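## Task

Place the strip with seven holes on top of the yellow cube, then insert a bolt upright through the strip's centre hole and down into the cube's hole. Do not let the strip, the cube or any bolt drop a long way or drop repeatedly. After release the strip may tilt and the bolt may lean, but the cube has to finish resting on the table with its hole facing up. Declare completion when finished.

## Robot and tools

Robot. Two seven-joint FR3 arms, left_arm and right_arm, each carrying a Robotiq two-finger gripper that opens to 140 mm. left_arm's fingers are rigid. right_arm's fingers can fold at a hinge: a part held near the palm may be pulled in, held loosely or squeezed too hard, and a fingertip pushed into a surface folds easily. Grip with the outer quarter of the pads for a predictable squeeze. Each gripper has a wrist camera. Fixed cameras: cam_head_left, cam_head_right, cam_high, cam_low; wrist cameras: cam_left_wrist, cam_right_wrist.

Frames. Scene frame: origin at table height midway between the nominal bases, +z up, +x out over the table, left_arm on +y. left_arm's base sits near (-0.026, +0.366, 0) m, right_arm's near (+0.005, -0.330, 0) m. Each arm's reported end_effector_position (metres, the centre of the closed pads) and end_effector_quat_wxyz are in that arm's own base frame. Fixed cameras and the table use the scene frame. Gripper axes: fingers point along +z, close along y; fingertips extend about 33 mm past the reported point at small gaps, about 9 mm when wide open.

execute_actions(actions, cameras). actions is a list of actions; each action is a list of up to 15 rows, one per 1/30 s step, and the final row is repeated until step 15. Every row has 20 numbers in [-1, 1], covering both arms even if one is idle: left_arm dx, dy, dz, rx, ry, rz, gripper position, force_limit, speed, activate; then the same ten for right_arm. The six pose numbers are an offset from that arm's Hand target at the start of the action, along the Hand target's own axes; every row is measured from that same start, not from the previous row, and the next action starts from the new Hand target, so repeating an offset moves again. Scale: 1.0 = 0.6 m or 180 degrees; rx, ry, rz form one rotation vector. Zeros for all six pose numbers mean no new pose. Gripper position: +1 fully open, about -0.8 pads touching, -1 close until blocked. force_limit -1 to +1 (weak to strong, roughly 14 to 58 N on small parts at slow speed); speed -1 to +1 (about 30 to 250 mm/s; faster closes grip harder). Both start at +1. activate stays 0; send 1 once only when fault reads 7 or 13 or a result requests it. Always resend each gripper's current numbers, since 0 is itself a command. cameras: list of names, ["all"], or [].

move(target, speed, blend, stop_force, zero, blocking, cameras). target is one 20-number row as above or a list of up to 15 rows; every row's offsets count from the Hand targets at the move's start, not from the previous row. The grippers travel straight lines; speed is in m/s (0.002 to 2, default 0.25), one value or one per row. blend in metres rounds corners; 0 stops at each. stop_force (20 to 40 N, one value for both arms) ends an arm's path when it feels that much push along its travel; aim a few centimetres past the contact and move slowly. Don't use it when the gripper rotates, and omit it when backing away from contact. zero (default true) resets the force baseline. blocking=false returns early and is not allowed with stop_force. The move: line reports the ending (done, off_target, moving, held, fault) and limits (paced, held). Moves do not avoid obstacles or the other arm.

wait(seconds) lets time pass. stop brakes a running move. zoom_image(camera, region=[x0,y0,x1,y1]) enlarges part of the latest image, at most 504x504 px. set_collision_behavior(contact_force_n: 20, 40 or 85) sets the contact force limit (40 N at start). clear_fault(arm) clears a reported torque or force fault. read_manual gives licence texts. finished_scene(scene) ends the current scene (1 or 2) and cannot be undone.

Results. Hand target is the last commanded pose after clipping; the controller limits each step to 70 mm and 16 degrees from the measured pose, so the gripper may lag; resend missing distance as an offset. object_status: 0 moving, 1 blocked while opening, 2 blocked while closing (a grip), 3 reached command or pads met. position_measured is in counts: 3 open, about 75 = 100 mm, 139 = 60 mm, 200 = 20 mm, 230 pads met. Also shown: joint positions, joint torques, external torques, flange force (gripper axes, includes held weight), Wrist depth grids (7x7 distances in mm, '-' = none), fault codes, MOTOR HOT and fault lines. Camera calibration gives intrinsics and world-to-camera transforms.

Avoid. Falls, releasing moving parts, fast impacts, hard presses, and clamping hard on a part still resting on something. Any part off the table fails the scene. Arms halt on a torque fault (joint load limits 35/35/32/30/12/12/12 N m), a force fault (40 N net outside force, including held weight), joint range or speed overruns; clear with clear_fault. Never let the grippers or arms touch each other. Long stretched poses or loads heat motors and can force a 30 to 60 s brake. A loose part may occasionally be nudged by something outside.

Each tool is called after "Emit:" as name(argument=value, ...), one argument or row to a line, values as JSON.

## Session

Emit:
execute_actions(
  actions=[],
)

Scene clock: 0.00 s.
left_arm: end_effector_position=(+0.1098, -0.3606, +0.1201) position_measured=3 object_status=3 fault=0 end_effector_quat_wxyz=(+0.010, -0.117, +0.993, +0.021) | right_arm: end_effector_position=(+0.3207, -0.1490, +0.1997) position_measured=3 object_status=3 fault=0 end_effector_quat_wxyz=(+0.008, +0.174, +0.876, -0.449)
Joint positions: left_arm=[-1.339 -0.337 0.049 -2.704 0.059 2.329 0.001] | right_arm=[-0.518 -0.427 0.74 -2.702 -0.642 1.954 2.469]
Joint velocities: within noise
Joint torques (N m): no reading
External joint torques (N m): no reading
Flange force (N): no reading
Wrist depth (mm): cam_left_wrist=[219 221 223 224 225 226 228 / 232 233 236 237 238 240 242 / 247 248 250 252 254 255 257 / 256 134 261 268 270 273 127 / - 281 292 289 290 294 115 / - - 298 310 313 316 323 / - 334 333 331 340 343 346] | cam_right_wrist=[- - - 409 - 249 - / - 2530 2108 - - - 232 / - 2722 2500 - - 294 233 / 2363 124 3308 - - 323 118 / - 115 2722 - - - 106 / - 2560 2655 2530 - - - / - 2416 2363 2010 - - -]
Hand target: left_arm +0.1098, -0.3606, +0.1201; +0.010, -0.117, +0.993, +0.021 | right_arm +0.3207, -0.1490, +0.1997; +0.008, +0.174, +0.876, -0.449
Tool commands: left_gripper/position=+1.0 left_gripper/force_limit=+1.0 left_gripper/speed=+1.0 left_gripper/activate=+0.0 right_gripper/position=+1.0 right_gripper/force_limit=+1.0 right_gripper/speed=+1.0 right_gripper/activate=+0.0

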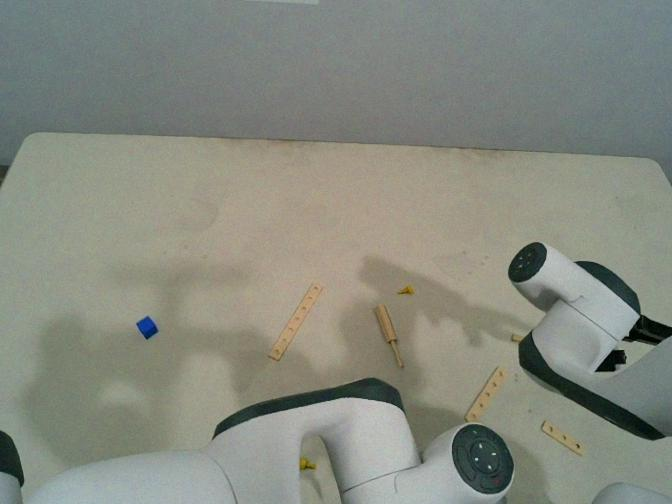

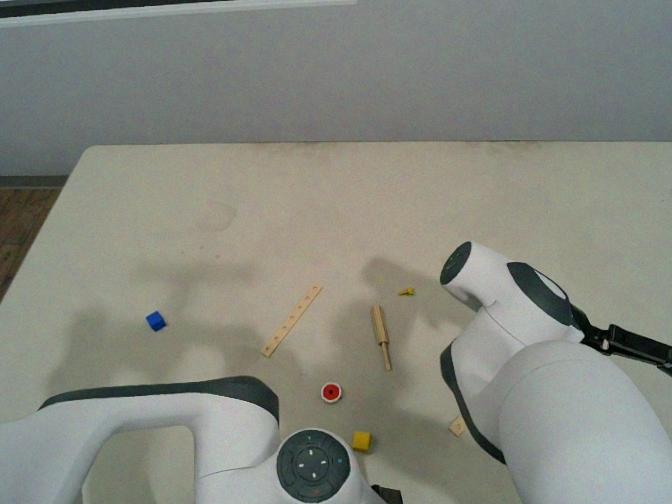

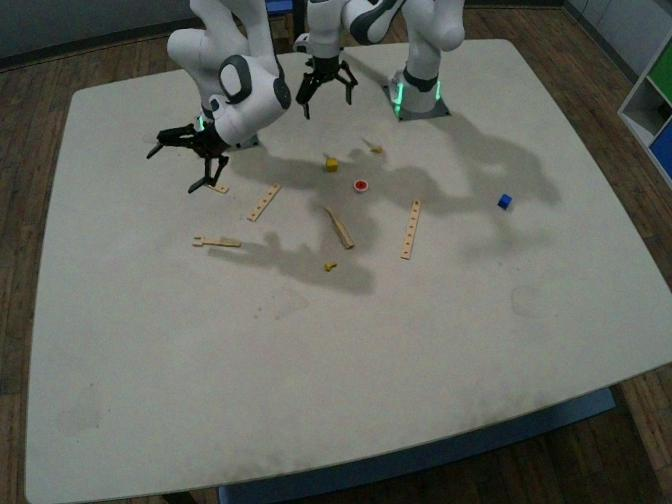

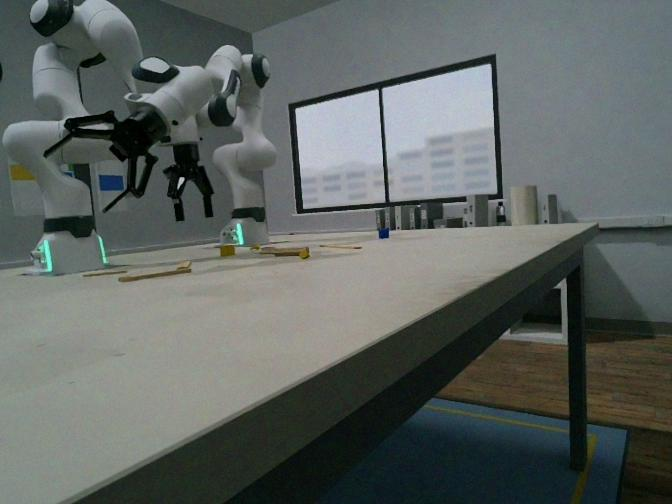

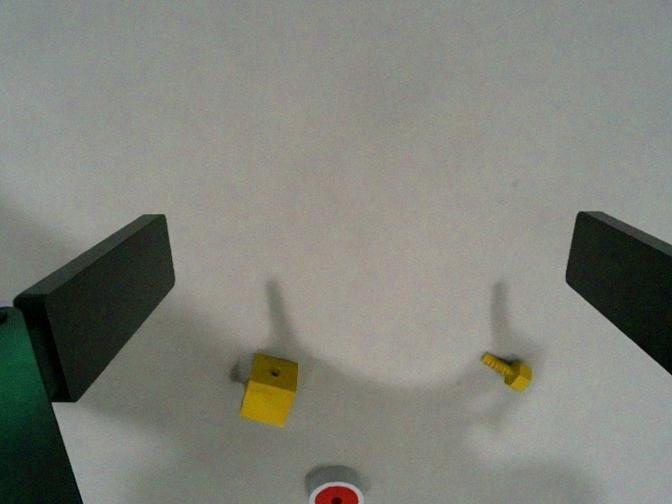

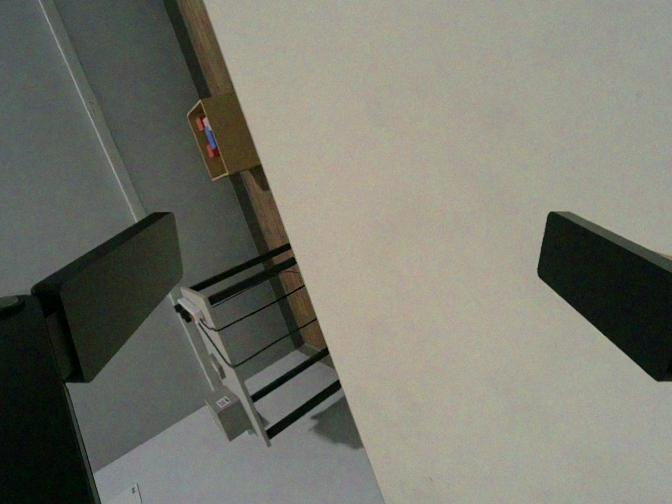

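Emit:
zoom_image(
  camera="cam_head_left",
  region=[250, 270, 350, 370],
)

Emit:
zoom_image(
  camera="cam_head_left",
  region=[360, 270, 610, 470],
)

Emit:
zoom_image(
  camera="cam_left_wrist",
  region=[220, 330, 560, 504],
)

Emit:
zoom_image(
  camera="cam_high",
  region=[180, 120, 440, 290],
)

Scaled by 5.040 from the camera's image (finer frame: 960x720).

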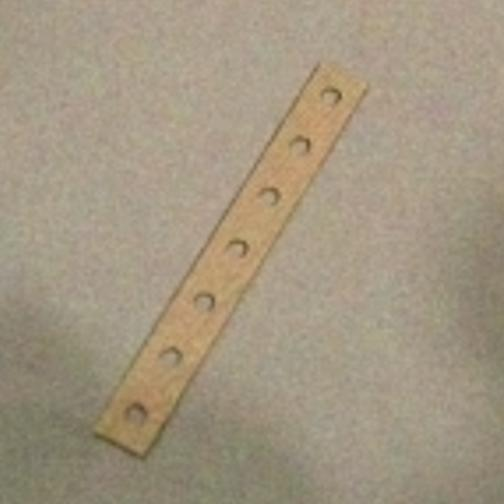

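Scaled by 2.016 from the camera's image (finer frame: 960x720).

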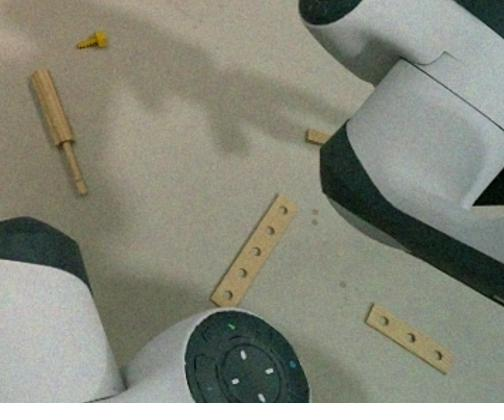

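Scaled by 1.482 from the camera's image (finer frame: 960x720).

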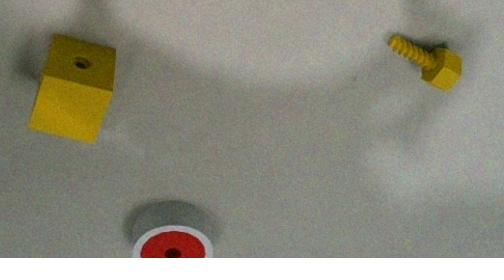

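Scaled by 1.938 from the camera's image (finer frame: 960x720).

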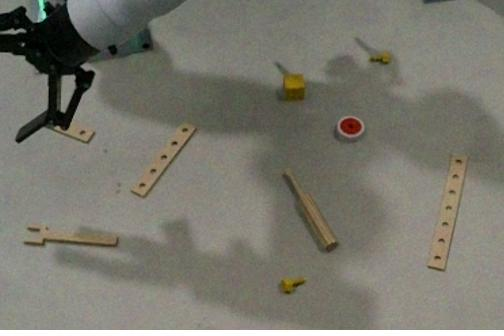

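Emit:
move(
  target=[-0.686,0.148,-0.028,0,0,0.239,1,1,1,0,-0.273,0.453,-0.405,-0.313,0.368,0.290,0.2,0,0,0],
  cameras=["cam_left_wrist","cam_right_wrist","cam_head_left"],
)

Scene clock: 30.97 s.
left_arm: end_effector_position=(+0.4892, -0.1808, +0.1507) position_measured=3 object_status=3 fault=0 end_effector_quat_wxyz=(+0.004, +0.254, +0.967, +0.023) | right_arm: end_effector_position=(+0.5944, +0.1379, +0.1606) position_measured=104 object_status=3 fault=0 end_effector_quat_wxyz=(-0.183, +0.681, +0.685, +0.184)
Joint positions: left_arm=[-1.485 0.009 1.11 -2.254 0.051 2.259 1.678] | right_arm=[-0.664 0.315 0.724 -1.998 0.401 2.216 2.924]
Joint velocities: left_arm=[0.001 0 0 0.001 0 0.001 0.007] | right_arm=[within noise]
Joint torques (N m): left_arm=[0.38 -13.22 -0.15 22.81 0.11 2.28 0.3] | right_arm=[-0.7 -34.2 6.81 21.56 1.08 2.03 0.27]
External joint torques (N m): left_arm=[0.41 -0.29 -0.36 0.05 -0.54 -0.15 0.3] | right_arm=[-0.66 -2.15 -0.21 -1.26 0.24 0.14 0.25]
Flange force (N): left_arm=[0.0 0.0 0.0] | right_arm=[1.0 -12.6 -2.5]
Wrist depth (mm): cam_left_wrist=[247 249 249 254 255 257 264 / 257 261 268 266 270 273 275 / 276 274 279 282 286 288 293 / 284 131 294 298 304 306 127 / - 311 316 316 324 329 115 / - 331 338 342 348 348 357 / - 358 363 363 372 361 380] | cam_right_wrist=[- 335 326 332 - - - / 326 319 309 - 334 - 331 / - - - - - - 318 / - - 130 - - 120 312 / - - 294 295 297 - - / - - 286 - 289 - - / - - - - - - -]
Hand target: left_arm +0.4890, -0.1794, +0.1506; +0.002, +0.255, +0.967, +0.023 | right_arm +0.5941, +0.1399, +0.1596; -0.184, +0.683, +0.683, +0.184
Off the commanded pose: left_arm 0.001 m, 0 deg | right_arm 0.002 m, 0 deg.
move: done
cam_left_wrist: T_world_to_cam=[[0.50516, 0.86202, 0.04163, -0.08612], [0.8055, -0.48826, 0.33582, -0.53352], [0.30981, -0.13611, -0.94101, 0.10892]] pos_world=[0.43951, -0.17143, 0.28525]
cam_right_wrist: T_world_to_cam=[[0.99992, 0.01234, -0.00103, -0.5887], [0.01199, -0.98584, -0.16729, 0.1575], [-0.00308, 0.16727, -0.98591, 0.27827]] pos_world=[0.58762, 0.11598, 0.30009]
Images, in order (width x height): cam_head_left 672x504, cam_left_wrist 672x504, cam_right_wrist 672x504.

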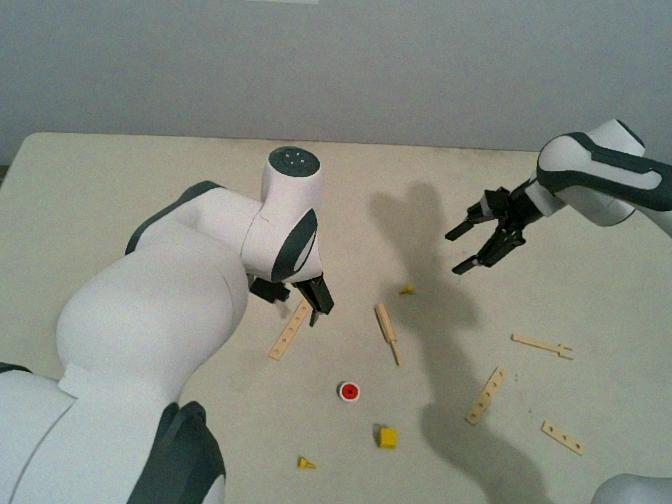

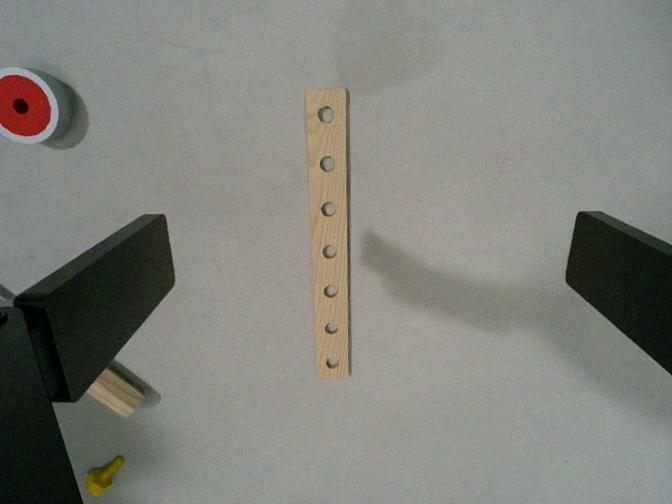

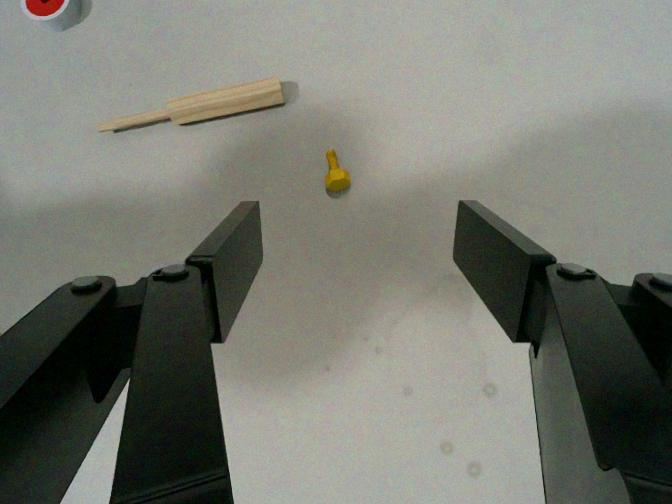

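Emit:
zoom_image(
  camera="cam_right_wrist",
  region=[300, 130, 370, 210],
)

Emit:
move(
  target=[-0.0152,-0.0257,0.175,0,0,0,0,0,0,0,0,0,0,0,0,0,0.2,0,0,0],
)

Emit:
move(
  target=[0,0,0.028,0,0,0,0,0,0,0,0,0,0,0,0,0,0.2,0,0,0],
  speed=0.02,
  stop_force=20,
  cameras=["cam_left_wrist"],
)

Scaled by 6.300 from the camera's image (finer frame: 960x720).

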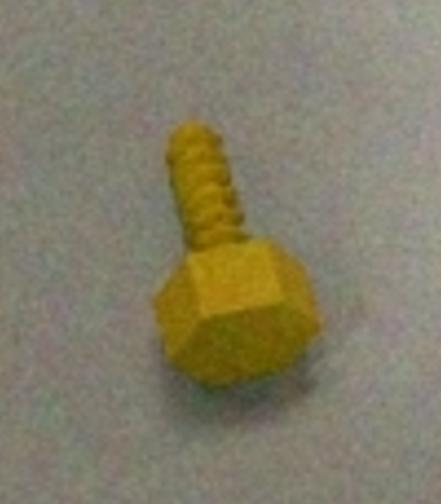

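Scene clock: 39.63 s.
left_arm: end_effector_position=(+0.4892, -0.1917, +0.0438) position_measured=129 object_status=3 fault=0 end_effector_quat_wxyz=(-0.001, +0.252, +0.968, +0.024) | right_arm: end_effector_position=(+0.5944, +0.1379, +0.1606) position_measured=104 object_status=3 fault=0 end_effector_quat_wxyz=(-0.183, +0.681, +0.685, +0.184)
Joint positions: left_arm=[-1.278 0.334 0.874 -2.29 -0.338 2.471 1.918] | right_arm=[-0.664 0.315 0.724 -1.998 0.401 2.216 2.924]
Joint velocities: left_arm=[0.001 0 0 0 0 0.001 0.007] | right_arm=[within noise]
Joint torques (N m): left_arm=[0.37 -27.15 6.96 19.06 0.4 2.82 0.35] | right_arm=[-0.69 -34.2 6.81 21.59 1.09 2.04 0.26]
External joint torques (N m): left_arm=[0.49 -1.99 -0.78 0.1 -0.12 0.38 0.34] | right_arm=[-0.64 -2.15 -0.2 -1.27 0.24 0.14 0.24]
Flange force (N): left_arm=[2.8 0.8 -0.3] | right_arm=[1.0 -12.6 -2.5]
Wrist depth (mm): cam_left_wrist=[156 156 158 160 162 163 164 / 164 166 166 166 170 172 173 / 174 175 177 175 180 181 184 / 183 183 136 186 186 128 192 / - 91 115 198 203 109 82 / - - 211 211 218 - - / - - - 226 231 - -] | cam_right_wrist=[336 340 - 343 - 335 - / 326 317 313 - - 332 327 / 318 317 325 320 325 319 - / 308 308 130 - 306 115 - / - - - - - - - / - - - 287 - - - / - - - 282 281 - -]
Hand target: left_arm +0.4910, -0.1927, +0.0449; +0.002, +0.255, +0.967, +0.023 | right_arm +0.5941, +0.1399, +0.1596; -0.184, +0.683, +0.683, +0.184
Off the commanded pose: left_arm 0.002 m, 0 deg | right_arm 0.002 m, 0 deg.
move: done

Scene clock: 41.80 s.
left_arm: end_effector_position=(+0.4895, -0.1913, +0.0294) position_measured=129 object_status=3 fault=0 end_effector_quat_wxyz=(-0.001, +0.255, +0.967, +0.022) | right_arm: end_effector_position=(+0.5944, +0.1379, +0.1606) position_measured=104 object_status=3 fault=0 end_effector_quat_wxyz=(-0.183, +0.681, +0.685, +0.184)
Joint positions: left_arm=[-1.235 0.365 0.827 -2.289 -0.377 2.497 1.953] | right_arm=[-0.664 0.315 0.724 -1.998 0.401 2.216 2.924]
Joint torques (N m): left_arm=[0.04 -25.33 6.48 17.84 -0.32 3.57 0.1] | right_arm=[-0.73 -34.18 6.76 21.59 1.08 2.03 0.27]
External joint torques (N m): left_arm=[0.1 1.29 -1.7 -0.49 -0.81 1.13 0.1] | right_arm=[-0.65 -2.04 -0.23 -1.29 0.23 0.12 0.26]
Flange force (N): left_arm=[-4.2 0.4 11.9] | right_arm=[1.0 -12.3 -2.4]
Wrist depth (mm): cam_left_wrist=[144 144 146 148 148 149 151 / 151 152 154 153 156 158 158 / 160 160 162 161 164 166 170 / 169 168 137 170 173 128 177 / - 91 115 181 186 109 82 / - - 195 193 199 - - / - - 210 208 213 - -] | cam_right_wrist=[339 344 339 - 336 348 339 / - 324 319 324 337 337 328 / - 317 315 315 310 - 317 / - 309 130 315 305 129 308 / - - - 294 295 - - / - - 284 - - - - / - - 283 285 287 - -]
Hand target: left_arm +0.4912, -0.1920, +0.0281; +0.002, +0.255, +0.967, +0.023 | right_arm +0.5941, +0.1399, +0.1596; -0.184, +0.683, +0.683, +0.184
Off the commanded pose: left_arm 0.002 m, 0 deg | right_arm 0.002 m, 0 deg.
move: done
cam_left_wrist: T_world_to_cam=[[0.50632, 0.86158, 0.03642, -0.07259], [0.80841, -0.48893, 0.32775, -0.49949], [0.30019, -0.13651, -0.94406, -0.00194]] pos_world=[0.44113, -0.18193, 0.16452]

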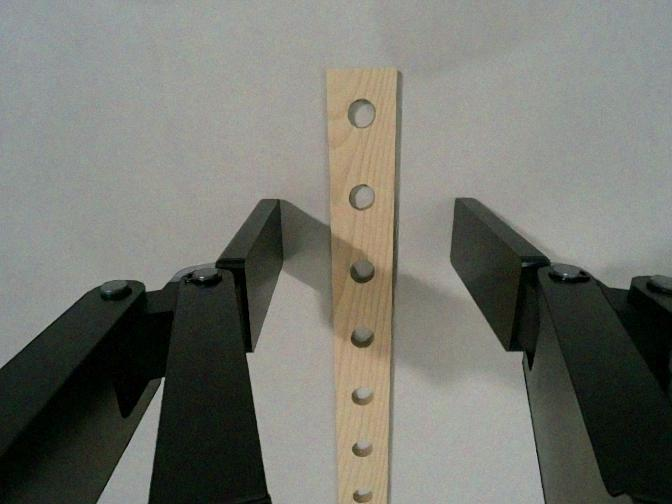

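Emit:
move(
  target=[
    [0,0,-0.0073,0,0,0,0,0,0,0,0.0192,0,0.153,0.0605,0.209,-0.0525,0.2,0,0,0],
    [0,0,-0.0073,0,0,0,-1,-0.3,-0.8,0,0.0192,0,0.153,0.0605,0.209,-0.0525,0.2,0,0,0],
  ],
  cameras=["cam_left_wrist","cam_right_wrist","cam_low"],
)

Scene clock: 54.97 s.
left_arm: end_effector_position=(+0.4908, -0.1929, +0.0322) position_measured=195 object_status=2 fault=0 end_effector_quat_wxyz=(+0.002, +0.256, +0.966, +0.022) | right_arm: end_effector_position=(+0.5948, +0.1953, +0.0858) position_measured=104 object_status=3 fault=0 end_effector_quat_wxyz=(-0.441, +0.513, +0.652, +0.343)
Joint positions: left_arm=[-1.25 0.362 0.84 -2.289 -0.375 2.497 1.953] | right_arm=[-0.78 1.044 0.838 -1.628 0.416 1.938 2.57]
Joint torques (N m): left_arm=[-0.13 -27.82 8.29 18.15 0.37 2.59 -0.11] | right_arm=[-1.08 -46.18 21.12 14.35 1.07 -0.74 -0.1]
External joint torques (N m): left_arm=[-0.12 -1.55 0.05 -0.22 -0.13 0.15 -0.12] | right_arm=[-1.02 -2.82 -0.69 -0.13 -0.24 -0.35 -0.13]
Flange force (N): left_arm=[5.4 -1.0 -3.7] | right_arm=[4.7 -8.0 -2.0]
Wrist depth (mm): cam_left_wrist=[146 146 148 149 150 152 154 / 154 154 156 155 157 160 162 / 162 163 164 164 167 170 171 / 172 172 172 167 150 178 182 / - 71 90 178 123 82 82 / - 64 - 195 - 62 73 / - - - 210 - - -] | cam_right_wrist=[609 - 370 390 - - - / - - - 425 420 - - / - - 312 321 322 317 320 / - - 151 250 258 129 256 / - - 211 211 209 - - / - - 186 190 185 - - / - - 163 163 163 - -]
Hand target: left_arm +0.4912, -0.1922, +0.0325; +0.002, +0.255, +0.967, +0.023 | right_arm +0.5940, +0.1960, +0.0860; -0.441, +0.510, +0.654, +0.344
Off the commanded pose: left_arm 0.001 m, 0 deg | right_arm 0.001 m, 0 deg.
move: done
cam_left_wrist: T_world_to_cam=[[0.50875, 0.86003, 0.03892, -0.07354], [0.80495, -0.49123, 0.3328, -0.50121], [0.30533, -0.13798, -0.9422, -0.00279]] pos_world=[0.44171, -0.18334, 0.16703]
cam_right_wrist: T_world_to_cam=[[0.96897, 0.24716, -0.00256, -0.61717], [0.16494, -0.65429, -0.73804, 0.09484], [-0.18409, 0.71472, -0.67475, 0.16902]] pos_world=[0.61349, 0.09379, 0.18246]
Images, in order (width x height): cam_low 672x504, cam_left_wrist 672x504, cam_right_wrist 672x504.

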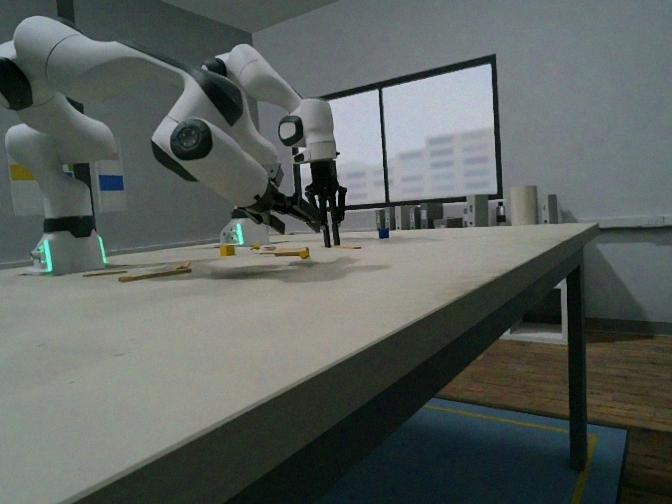

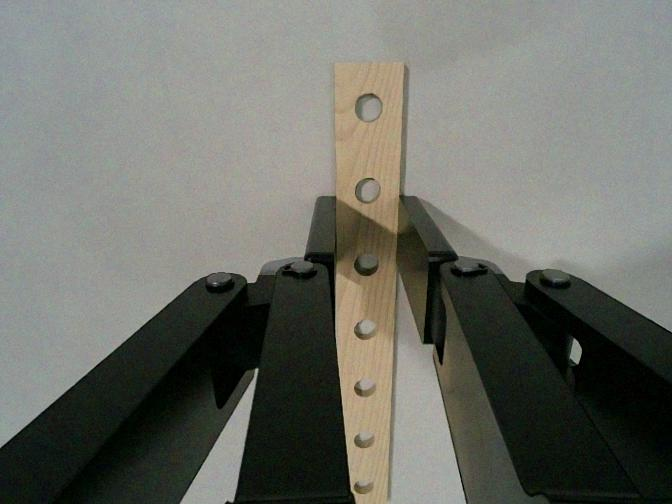

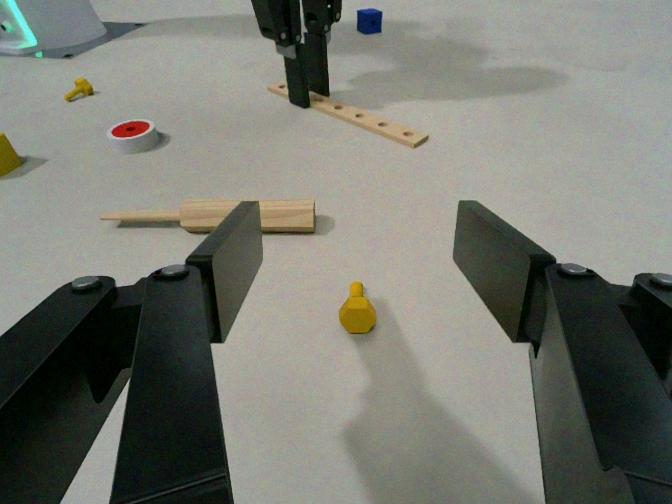

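Emit:
move(
  target=[
    [0,0,-0.1655,0,0,0,-1,-0.3,-0.8,0,-0.0587,0,0.0328,0,0,0,0.2,0,0,0],
    [0.2928,-0.4757,-0.1655,0,0,0,-1,-0.3,-0.8,0,-0.0587,0,0.0328,0,0,0,0.2,0,0,0],
  ],
  blend=0.02,
  speed=0.2,
  cameras=["cam_left_wrist","cam_right_wrist"],
)

Scene clock: 70.17 s.
left_arm: end_effector_position=(+0.1963, -0.3572, +0.1206) position_measured=195 object_status=2 fault=0 end_effector_quat_wxyz=(+0.001, +0.258, +0.966, +0.024) | right_arm: end_effector_position=(+0.5920, +0.2012, +0.0477) position_measured=104 object_status=3 fault=0 end_effector_quat_wxyz=(-0.444, +0.510, +0.652, +0.343)
Joint positions: left_arm=[-1.493 -0.266 0.411 -2.612 0.192 2.324 0.863] | right_arm=[-0.749 1.117 0.809 -1.599 0.393 1.964 2.539]
Joint velocities: left_arm=[0 -0.001 0.001 0 -0.002 0 -0.005] | right_arm=[within noise]
Joint torques (N m): left_arm=[0.34 -18.7 -3.94 20.74 0.2 2.76 -0.18] | right_arm=[-0.77 -47.18 21.15 13.38 0.93 -0.24 -0.1]
External joint torques (N m): left_arm=[0.28 -0.7 -1.11 -0.88 -0.33 0.37 -0.18] | right_arm=[-0.67 -2.64 -0.98 -0.24 -0.28 0.21 -0.13]
Flange force (N): left_arm=[5.4 1.5 0.2] | right_arm=[4.5 -7.8 -0.7]
Wrist depth (mm): cam_left_wrist=[220 222 224 225 228 229 231 / 232 235 235 155 239 242 245 / 245 247 250 162 252 257 259 / 260 262 261 167 149 268 273 / 272 71 90 178 123 82 77 / - 64 - 195 - 62 73 / - - - 210 - - -] | cam_right_wrist=[- 512 - 557 - - 532 / 322 334 313 - - - 307 / 289 243 233 241 237 253 - / - 214 151 203 202 104 200 / - - 170 170 169 - - / - - - 145 144 - - / - - 128 130 127 - -]
Hand target: left_arm +0.1962, -0.3579, +0.1202; +0.002, +0.255, +0.967, +0.023 | right_arm +0.5928, +0.2009, +0.0460; -0.441, +0.510, +0.654, +0.344
Off the commanded pose: left_arm 0.001 m, 0 deg | right_arm 0.002 m, 0 deg.
move: done
cam_left_wrist: T_world_to_cam=[[0.51209, 0.85791, 0.04201, 0.21232], [0.80293, -0.4955, 0.33133, -0.37519], [0.30507, -0.13594, -0.94258, 0.14857]] pos_world=[0.1472, -0.34786, 0.25543]
cam_right_wrist: T_world_to_cam=[[0.96771, 0.25204, -0.00296, -0.61627], [0.16708, -0.65023, -0.74114, 0.06903], [-0.18872, 0.71671, -0.67135, 0.14065]] pos_world=[0.61138, 0.0994, 0.14376]

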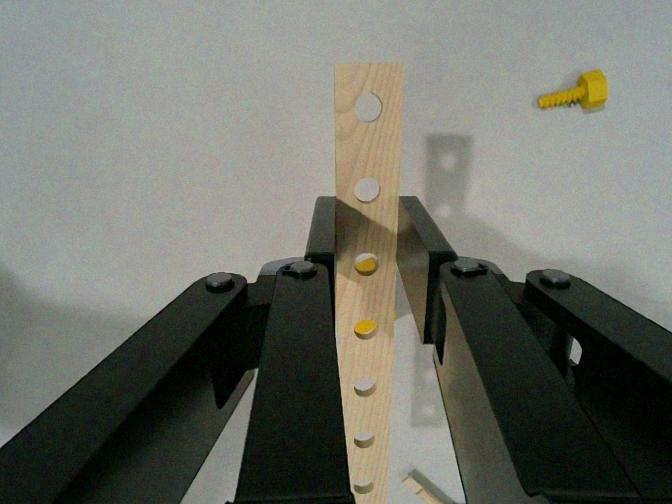

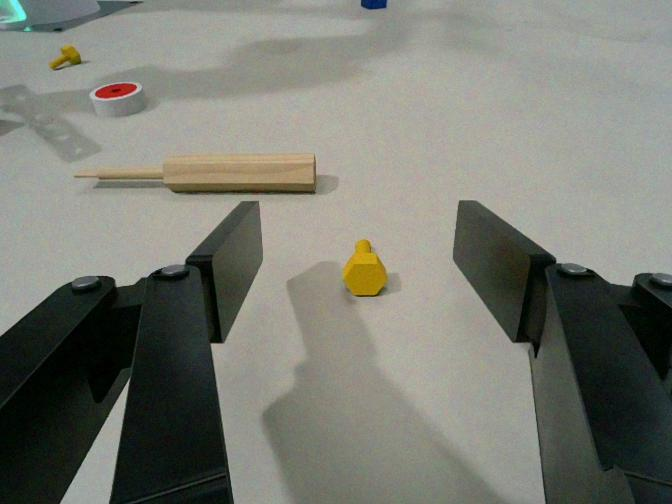

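Emit:
execute_actions(
  actions=[],
)

Emit:
zoom_image(
  camera="cam_head_left",
  region=[290, 410, 420, 490],
)

Emit:
zoom_image(
  camera="cam_high",
  region=[300, 130, 400, 200],
)

Scene clock: 74.97 s.
left_arm: end_effector_position=(+0.1963, -0.3572, +0.1206) position_measured=195 object_status=2 fault=0 end_effector_quat_wxyz=(+0.001, +0.257, +0.966, +0.024) | right_arm: end_effector_position=(+0.5920, +0.2012, +0.0477) position_measured=104 object_status=3 fault=0 end_effector_quat_wxyz=(-0.444, +0.510, +0.652, +0.343)
Joint positions: left_arm=[-1.493 -0.266 0.411 -2.612 0.192 2.324 0.861] | right_arm=[-0.749 1.117 0.809 -1.599 0.393 1.964 2.539]
Joint velocities: within noise
Joint torques (N m): left_arm=[0.31 -18.71 -3.94 20.81 0.2 2.77 -0.16] | right_arm=[-0.74 -47.18 21.17 13.42 0.93 -0.23 -0.09]
External joint torques (N m): left_arm=[0.36 -0.76 -1.01 -0.78 -0.34 0.37 -0.16] | right_arm=[-0.52 -2.49 -0.96 -0.32 -0.28 0.2 -0.11]
Flange force (N): left_arm=[5.1 1.6 0.0] | right_arm=[4.3 -7.5 -0.5]
Wrist depth (mm): cam_left_wrist=[221 222 224 225 227 230 232 / 232 235 236 156 240 242 243 / 246 247 249 164 252 257 260 / 261 263 - 167 149 270 275 / 273 71 90 178 123 82 82 / - 64 - 194 - 62 73 / - - - 209 - - -] | cam_right_wrist=[572 - - - - - - / - - - 334 - 327 288 / 273 241 234 253 250 249 248 / - 206 131 202 194 120 207 / - - 164 169 169 - - / - - 146 145 144 - - / - - 127 130 130 - -]
Hand target: left_arm +0.1962, -0.3579, +0.1202; +0.002, +0.255, +0.967, +0.023 | right_arm +0.5928, +0.2009, +0.0460; -0.441, +0.510, +0.654, +0.344
Tool commands: left_gripper/position=-1.0 left_gripper/force_limit=-0.3 left_gripper/speed=-0.8 left_gripper/activate=+0.0 right_gripper/position=+0.2 right_gripper/force_limit=+0.0 right_gripper/speed=+0.0 right_gripper/activate=+0.0
Off the commanded pose: left_arm 0.001 m, 0 deg | right_arm 0.002 m, 0 deg.
camera_calibration:
cam_left_wrist: T_world_to_cam=[[0.5105, 0.85885, 0.04196, 0.21297], [0.80383, -0.49399, 0.33139, -0.37486], [0.30535, -0.13545, -0.94256, 0.14868]] pos_world=[0.14721, -0.34795, 0.25543]
cam_right_wrist: T_world_to_cam=[[0.96771, 0.25204, -0.00296, -0.61627], [0.16708, -0.65023, -0.74114, 0.06903], [-0.18872, 0.71671, -0.67135, 0.14065]] pos_world=[0.61138, 0.0994, 0.14376]

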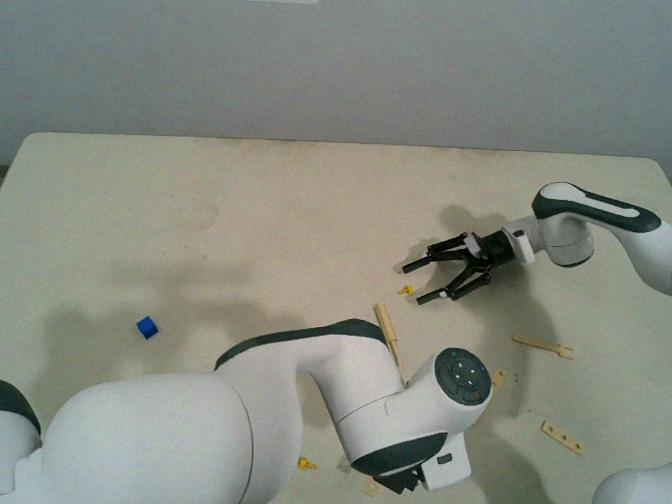

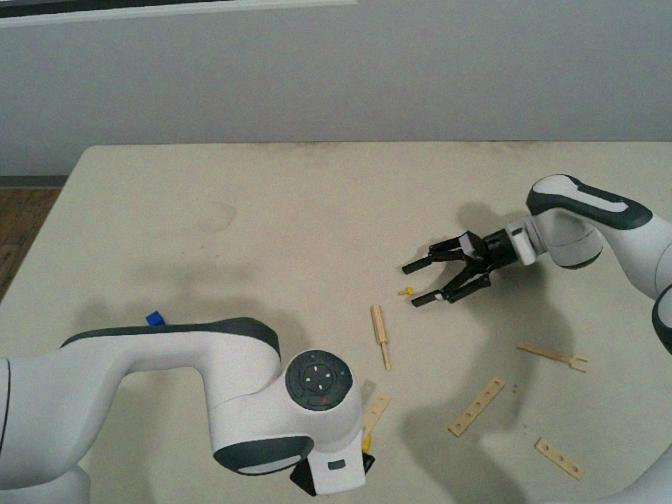

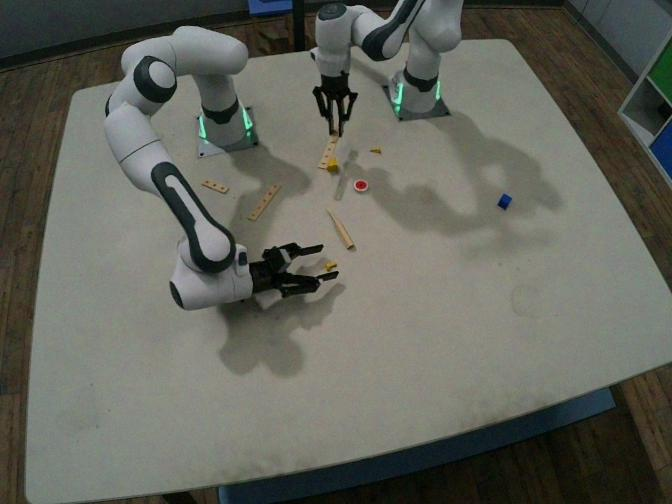

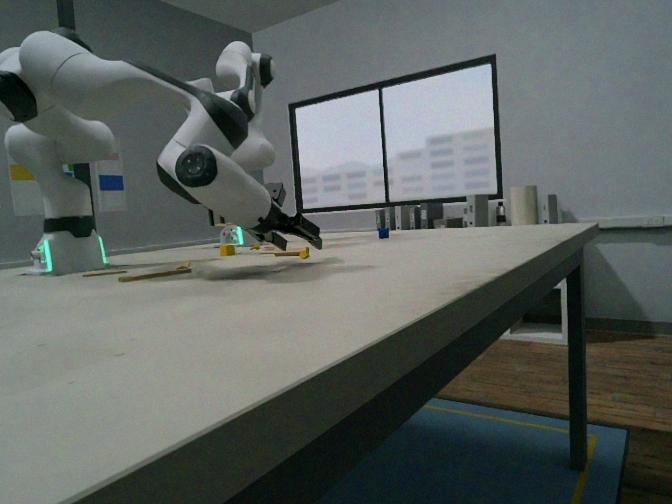

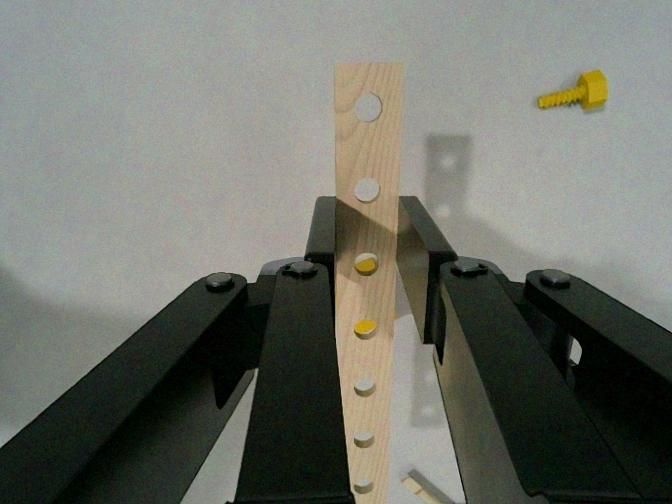

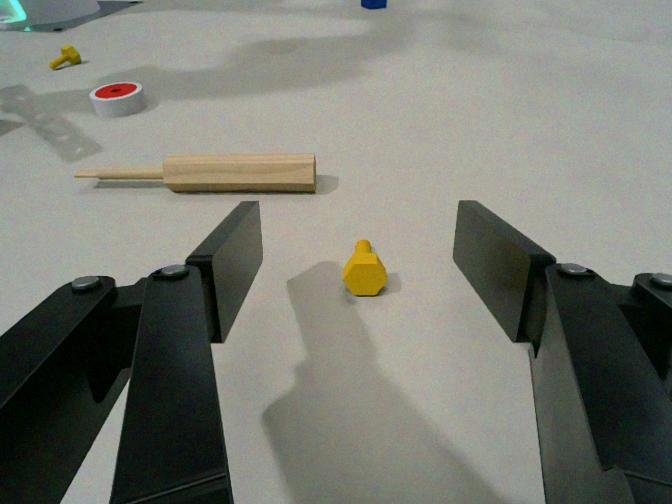

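Scaled by 3.877 from the camera's image (finer frame: 960x720).

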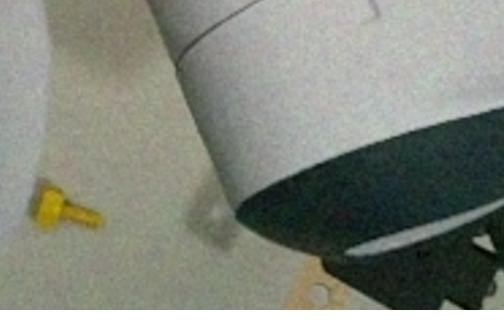

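Scaled by 5.040 from the camera's image (finer frame: 960x720).

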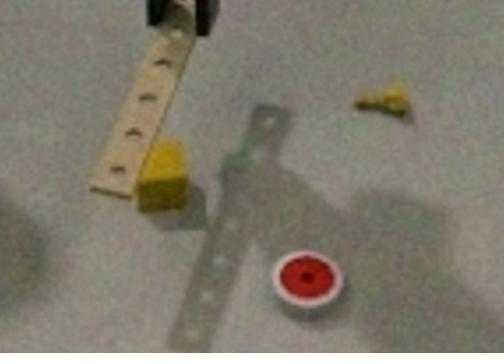

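Emit:
move(
  target=[
    [0.0295,0.5727,0.0263,0,0,0,-1,-0.3,-0.8,0,-0.0242,0.0105,0.0202,0,0,0,0.2,0,0,0],
    [0.0284,0.566,0.1713,0,0,0,-1,-0.3,-0.8,0,-0.0242,0.0105,0.0202,0,0,0,0.2,0,0,0],
    [0.0284,0.566,0.1713,0,0,0,-0.1,-0.3,-0.8,0,-0.0242,0.0105,0.0202,0,0,0,0.2,0,0,0],
  ],
  blend=[0.02,0,0],
  speed=[0.3,0.1,0.1],
  cameras=["cam_left_wrist","cam_right_wrist"],
)

Scene clock: 88.70 s.
left_arm: end_effector_position=(+0.3424, -0.0442, +0.0344) position_measured=195 object_status=2 fault=0 end_effector_quat_wxyz=(-0.010, +0.251, +0.968, +0.029) | right_arm: end_effector_position=(+0.5969, +0.2086, +0.0303) position_measured=104 object_status=3 fault=0 end_effector_quat_wxyz=(-0.443, +0.510, +0.652, +0.343)
Joint positions: left_arm=[-1.159 -0.408 1.139 -2.834 0.765 2.497 1.366] | right_arm=[-0.717 1.16 0.796 -1.559 0.385 1.974 2.534]
Joint torques (N m): left_arm=[-0.54 -2.69 -7.89 15.59 0.52 3.04 0.06] | right_arm=[-0.73 -47.82 20.82 13.11 0.78 -0.24 -0.09]
External joint torques (N m): left_arm=[-0.5 0.27 0.03 -0.81 0.09 0.71 0.05] | right_arm=[-0.36 -2.46 -1.16 -0.21 -0.38 0.22 -0.11]
External joint torques when the fault began: left_arm=[-1.86 2.81 1.51 -0.61 0.35 2.85 0.18]
Flange force (N): left_arm=[-2.1 -1.0 6.7] | right_arm=[3.9 -6.7 -0.7]
Flange force when the fault began (N): left_arm=[-23.6 1.5 38.7]
Wrist depth (mm): cam_left_wrist=[148 148 150 151 151 154 156 / 153 155 156 156 161 162 163 / 164 164 166 164 167 171 172 / 171 171 170 168 149 178 183 / 180 71 90 178 123 82 82 / - 64 - 192 - 62 73 / - - - 205 - - -] | cam_right_wrist=[- - 478 431 - - 479 / 329 273 220 297 317 309 286 / 223 221 217 209 217 217 215 / - 186 152 170 169 120 173 / - - 148 148 147 131 - / - - 127 123 126 - - / - - 111 111 110 - -]
Hand target: left_arm +0.3424, -0.0442, +0.0344; -0.010, +0.251, +0.968, +0.029 (not the last commanded pose) | right_arm +0.5975, +0.2080, +0.0280; -0.441, +0.510, +0.654, +0.344
Tool commands: left_gripper/position=-1.0 left_gripper/force_limit=-0.301961 left_gripper/speed=-0.796078 left_gripper/activate=+0.0 right_gripper/position=+0.2 right_gripper/force_limit=+0.0 right_gripper/speed=+0.0 right_gripper/activate=+0.0
Off the commanded pose: left_arm 0.010 m, 2 deg | right_arm 0.002 m, 0 deg.
FORCE FAULT: contact force on the left arm reached its limit, and that arm stopped. The contact can be on any part of that arm, not only on its tool. That arm's remaining commands of this call were not run. That arm is still stopped at the end of this call. While its stop runs, that arm takes no new command, but execute_actions still moves its gripper.
CLEAR FAULT: the left arm stays stopped (Reflex) until you call clear_fault(arm="left_arm").
move: fault (left_arm); path passed 0 of 3 targets; target 3's new numbers were not sent
cam_left_wrist: T_world_to_cam=[[0.49958, 0.86512, 0.0446, -0.12293], [0.81693, -0.48763, 0.30794, -0.31247], [0.28816, -0.1174, -0.95036, 0.07222]] pos_world=[0.29587, -0.03754, 0.17034]
cam_right_wrist: T_world_to_cam=[[0.96774, 0.25194, -0.00233, -0.62299], [0.16738, -0.64978, -0.74146, 0.05988], [-0.18831, 0.71715, -0.67099, 0.12432]] pos_world=[0.61628, 0.1067, 0.12636]

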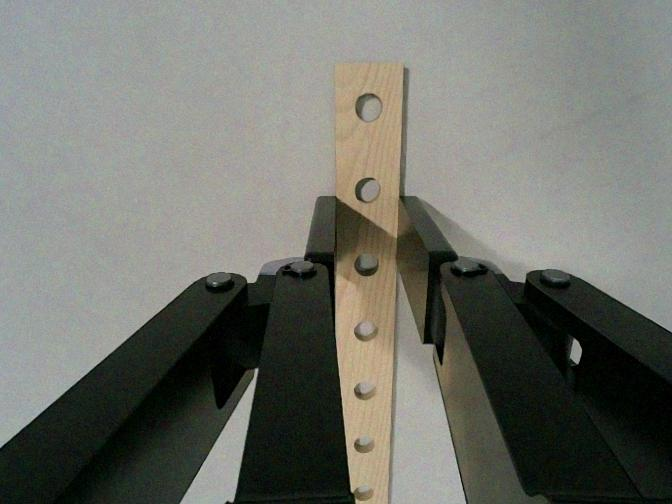

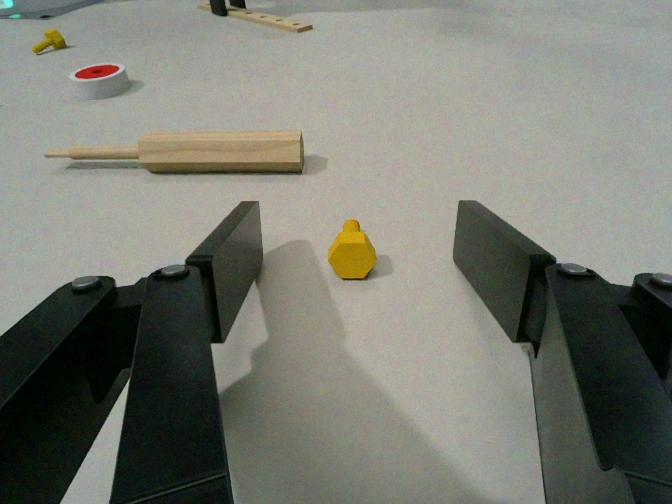

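Emit:
clear_fault(
  arm="left_arm",
)

Emit:
move(
  target=[
    [0,0,0,0,0,0,-0.1,-0.3,-0.8,0,-0.003,-0.0035,0.0013,0,0,0,0.2,0,0,0],
    [0,0,-0.1,0,0,0,-0.1,-0.3,-0.8,0,-0.003,-0.0035,0.0013,0,0,0,0.2,0,0,0],
    [0,0,-0.1,0,0,0,-0.1,-0.3,-0.8,0,-0.003,-0.0035,0.0013,0,0,0,-1,-0.3,-0.8,0],
  ],
  speed=0.1,
  cameras=["cam_left_wrist","cam_right_wrist"],
)

Scene clock: 91.23 s.
left_arm: end_effector_position=(+0.3424, -0.0442, +0.0344) position_measured=195 object_status=2 fault=0 end_effector_quat_wxyz=(-0.010, +0.251, +0.968, +0.029) | right_arm: end_effector_position=(+0.5969, +0.2086, +0.0303) position_measured=104 object_status=3 fault=0 end_effector_quat_wxyz=(-0.443, +0.510, +0.652, +0.343)
Joint positions: left_arm=[-1.159 -0.408 1.139 -2.834 0.765 2.497 1.366] | right_arm=[-0.717 1.16 0.796 -1.559 0.385 1.974 2.534]
Joint torques (N m): left_arm=[-0.54 -2.64 -7.88 15.56 0.51 3.04 0.03] | right_arm=[-0.71 -47.84 20.81 13.08 0.79 -0.23 -0.08]
External joint torques (N m): left_arm=[-0.47 0.31 0.07 -0.8 0.08 0.71 0.02] | right_arm=[-0.7 -2.48 -1.38 -0.14 -0.38 0.25 -0.11]
Flange force (N): left_arm=[-2.2 -1.0 7.0] | right_arm=[3.8 -7.1 -1.0]
Wrist depth (mm): cam_left_wrist=[147 148 150 151 152 154 157 / 154 157 157 157 160 162 163 / 163 163 165 165 168 170 172 / 171 172 172 168 149 179 182 / 181 71 90 177 123 82 82 / - 64 - 192 - 62 73 / - - - 205 - - -] | cam_right_wrist=[- 410 470 434 - - - / 302 314 277 288 261 - - / - 221 217 210 229 - - / - - 151 176 169 130 174 / - - 148 148 147 130 - / - - 123 123 126 - - / - - 111 110 110 - -]
Hand target: left_arm +0.3424, -0.0442, +0.0344; -0.010, +0.251, +0.968, +0.029 (not the last commanded pose) | right_arm +0.5975, +0.2080, +0.0280; -0.441, +0.510, +0.654, +0.344
Tool commands: left_gripper/position=-1.0 left_gripper/force_limit=-0.301961 left_gripper/speed=-0.796078 left_gripper/activate=+0.0 right_gripper/position=+0.2 right_gripper/force_limit=+0.0 right_gripper/speed=+0.0 right_gripper/activate=+0.0
Off the commanded pose: left_arm 0.010 m, 2 deg | right_arm 0.002 m, 0 deg.
FORCE FAULT, CONTINUED: the left arm's stop, for the force fault that an earlier result reported, is over. The call counts as one of the actions that you can send in this scene. That arm's target is now where it stood when the stop ended, not its last command. That arm accepts commands again.
CLEAR FAULT: your call cleared the left arm's force fault. If the contact force or a joint's load stays at its limit, that arm stops again.

Scene clock: 95.07 s.
left_arm: end_effector_position=(+0.3435, -0.0480, +0.0942) position_measured=141 object_status=3 fault=0 end_effector_quat_wxyz=(-0.009, +0.250, +0.968, +0.029) | right_arm: end_effector_position=(+0.5982, +0.2087, +0.0309) position_measured=202 object_status=0 fault=0 end_effector_quat_wxyz=(-0.440, +0.509, +0.654, +0.346)
Joint positions: left_arm=[-1.044 -0.615 0.948 -2.798 0.727 2.246 1.366] | right_arm=[-0.718 1.158 0.797 -1.561 0.387 1.979 2.526]
Joint torques (N m): left_arm=[-0.13 -3.59 -11.47 18.27 0.49 2.17 0.22] | right_arm=[-0.45 -46.1 17.9 10.9 -0.24 -0.13 0.01]
External joint torques (N m): left_arm=[-0.09 -1.42 -0.86 -0.43 -0.13 -0.17 0.22] | right_arm=[-0.25 -0.54 -4.33 -2.53 -1.41 0.32 -0.02]
Flange force (N): left_arm=[7.3 -1.7 -6.5] | right_arm=[0.8 -12.0 2.0]
Wrist depth (mm): cam_left_wrist=[201 200 202 203 206 207 210 / 209 210 211 212 216 219 220 / 219 221 222 223 226 230 232 / 232 232 133 235 235 238 244 / - - 84 250 250 88 87 / - - - 267 278 - - / - - - 286 289 - -] | cam_right_wrist=[- - 480 - 351 432 - / 282 280 293 271 313 291 - / 229 222 215 220 - 220 219 / 172 186 193 160 129 177 175 / 154 - - 153 - - 153 / - - - 124 - - - / - - - 112 - - -]
Hand target: left_arm +0.3427, -0.0478, +0.0943; -0.010, +0.251, +0.968, +0.029 | right_arm +0.5954, +0.2076, +0.0260; -0.441, +0.510, +0.654, +0.344
Off the commanded pose: left_arm 0.001 m, 0 deg | right_arm 0.006 m, 0 deg.
move: off_target (right_arm)
cam_left_wrist: T_world_to_cam=[[0.4979, 0.86604, 0.04549, -0.12224], [0.81707, -0.48604, 0.31009, -0.33376], [0.29066, -0.11723, -0.94962, 0.12731]] pos_world=[0.29657, -0.04144, 0.22995]
cam_right_wrist: T_world_to_cam=[[0.968, 0.25088, 0.00673, -0.62448], [0.17347, -0.64944, -0.74036, 0.05643], [-0.18137, 0.71783, -0.67218, 0.12066]] pos_world=[0.61659, 0.1067, 0.12708]

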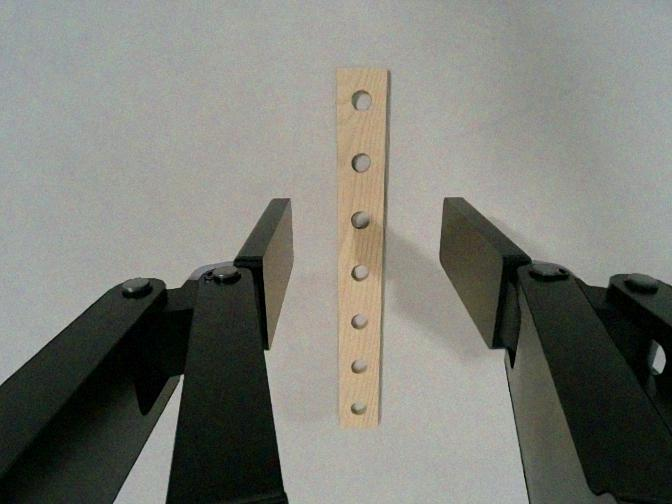

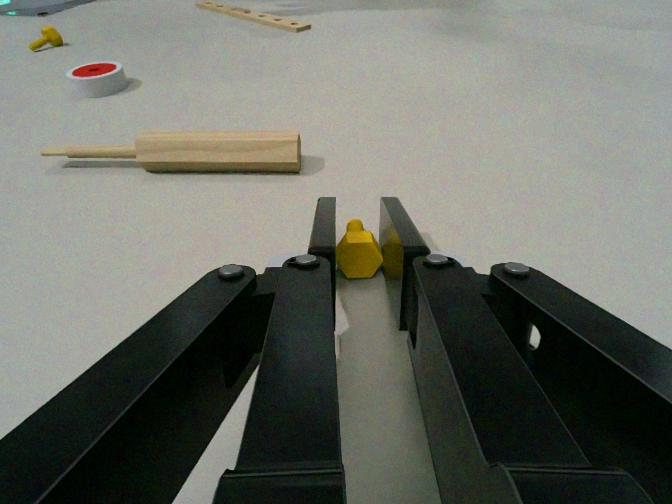

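Emit:
move(
  target=[-0.1418,-0.5528,-0.0427,0.0187,-0.0064,-0.1617,0.1,-0.3,-0.3,0,0,0,0,0,0,0,-1,-0.3,-0.8,0],
  cameras=["cam_left_wrist","cam_right_wrist"],
)

Scene clock: 101.90 s.
left_arm: end_effector_position=(+0.2558, -0.3800, +0.1004) position_measured=117 object_status=3 fault=0 end_effector_quat_wxyz=(-0.001, +0.002, +1.000, -0.001) | right_arm: end_effector_position=(+0.5982, +0.2087, +0.0309) position_measured=202 object_status=2 fault=0 end_effector_quat_wxyz=(-0.440, +0.509, +0.654, +0.346)
Joint positions: left_arm=[-1.49 -0.096 0.516 -2.51 0.069 2.426 0.548] | right_arm=[-0.718 1.158 0.797 -1.561 0.387 1.979 2.526]
Joint velocities: left_arm=[0.001 -0.001 0 -0.002 0.001 0 -0.005] | right_arm=[within noise]
Joint torques (N m): left_arm=[-0.07 -22.51 -2.1 20.9 0.35 2.62 -0.21] | right_arm=[-0.47 -46.12 17.88 10.91 -0.24 -0.13 0.02]
External joint torques (N m): left_arm=[-0.12 -0.95 -0.78 -0.09 -0.14 0.11 -0.21] | right_arm=[-0.34 -0.57 -4.37 -2.46 -1.41 0.34 -0.01]
Flange force (N): left_arm=[3.2 2.1 -2.0] | right_arm=[0.7 -12.0 1.9]
Wrist depth (mm): cam_left_wrist=[208 208 208 208 207 207 207 / 220 220 220 219 219 219 218 / 232 233 232 227 232 231 232 / 248 246 133 247 243 127 243 / - 88 115 264 259 109 82 / - - - 287 281 - - / - - - 303 304 - -] | cam_right_wrist=[- - - 351 - 394 400 / - - 269 308 - 309 291 / - 222 215 220 - 221 234 / - - - 165 184 176 169 / - - 87 148 - - 152 / - - - 124 - - - / - - - 111 - - -]
Hand target: left_arm +0.2559, -0.3800, +0.1003; +0.000, +0.000, +1.000, +0.000 | right_arm +0.5954, +0.2076, +0.0260; -0.441, +0.510, +0.654, +0.344
Off the commanded pose: left_arm 0.000 m, 0 deg | right_arm 0.006 m, 0 deg.
move: done
cam_left_wrist: T_world_to_cam=[[0.01977, 0.99978, -0.007, 0.38694], [0.94025, -0.01621, 0.3401, -0.28143], [0.33991, -0.01331, -0.94036, 0.14573]] pos_world=[0.20743, -0.38948, 0.23546]
cam_right_wrist: T_world_to_cam=[[0.968, 0.25088, 0.00673, -0.62448], [0.17347, -0.64944, -0.74036, 0.05643], [-0.18137, 0.71783, -0.67218, 0.12066]] pos_world=[0.61659, 0.1067, 0.12708]

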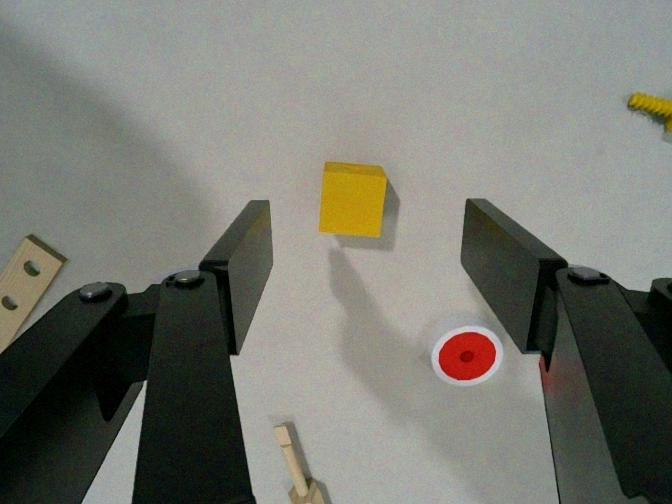

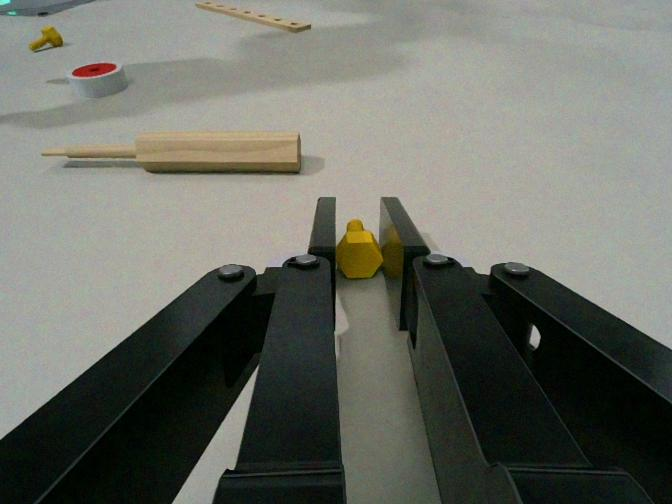

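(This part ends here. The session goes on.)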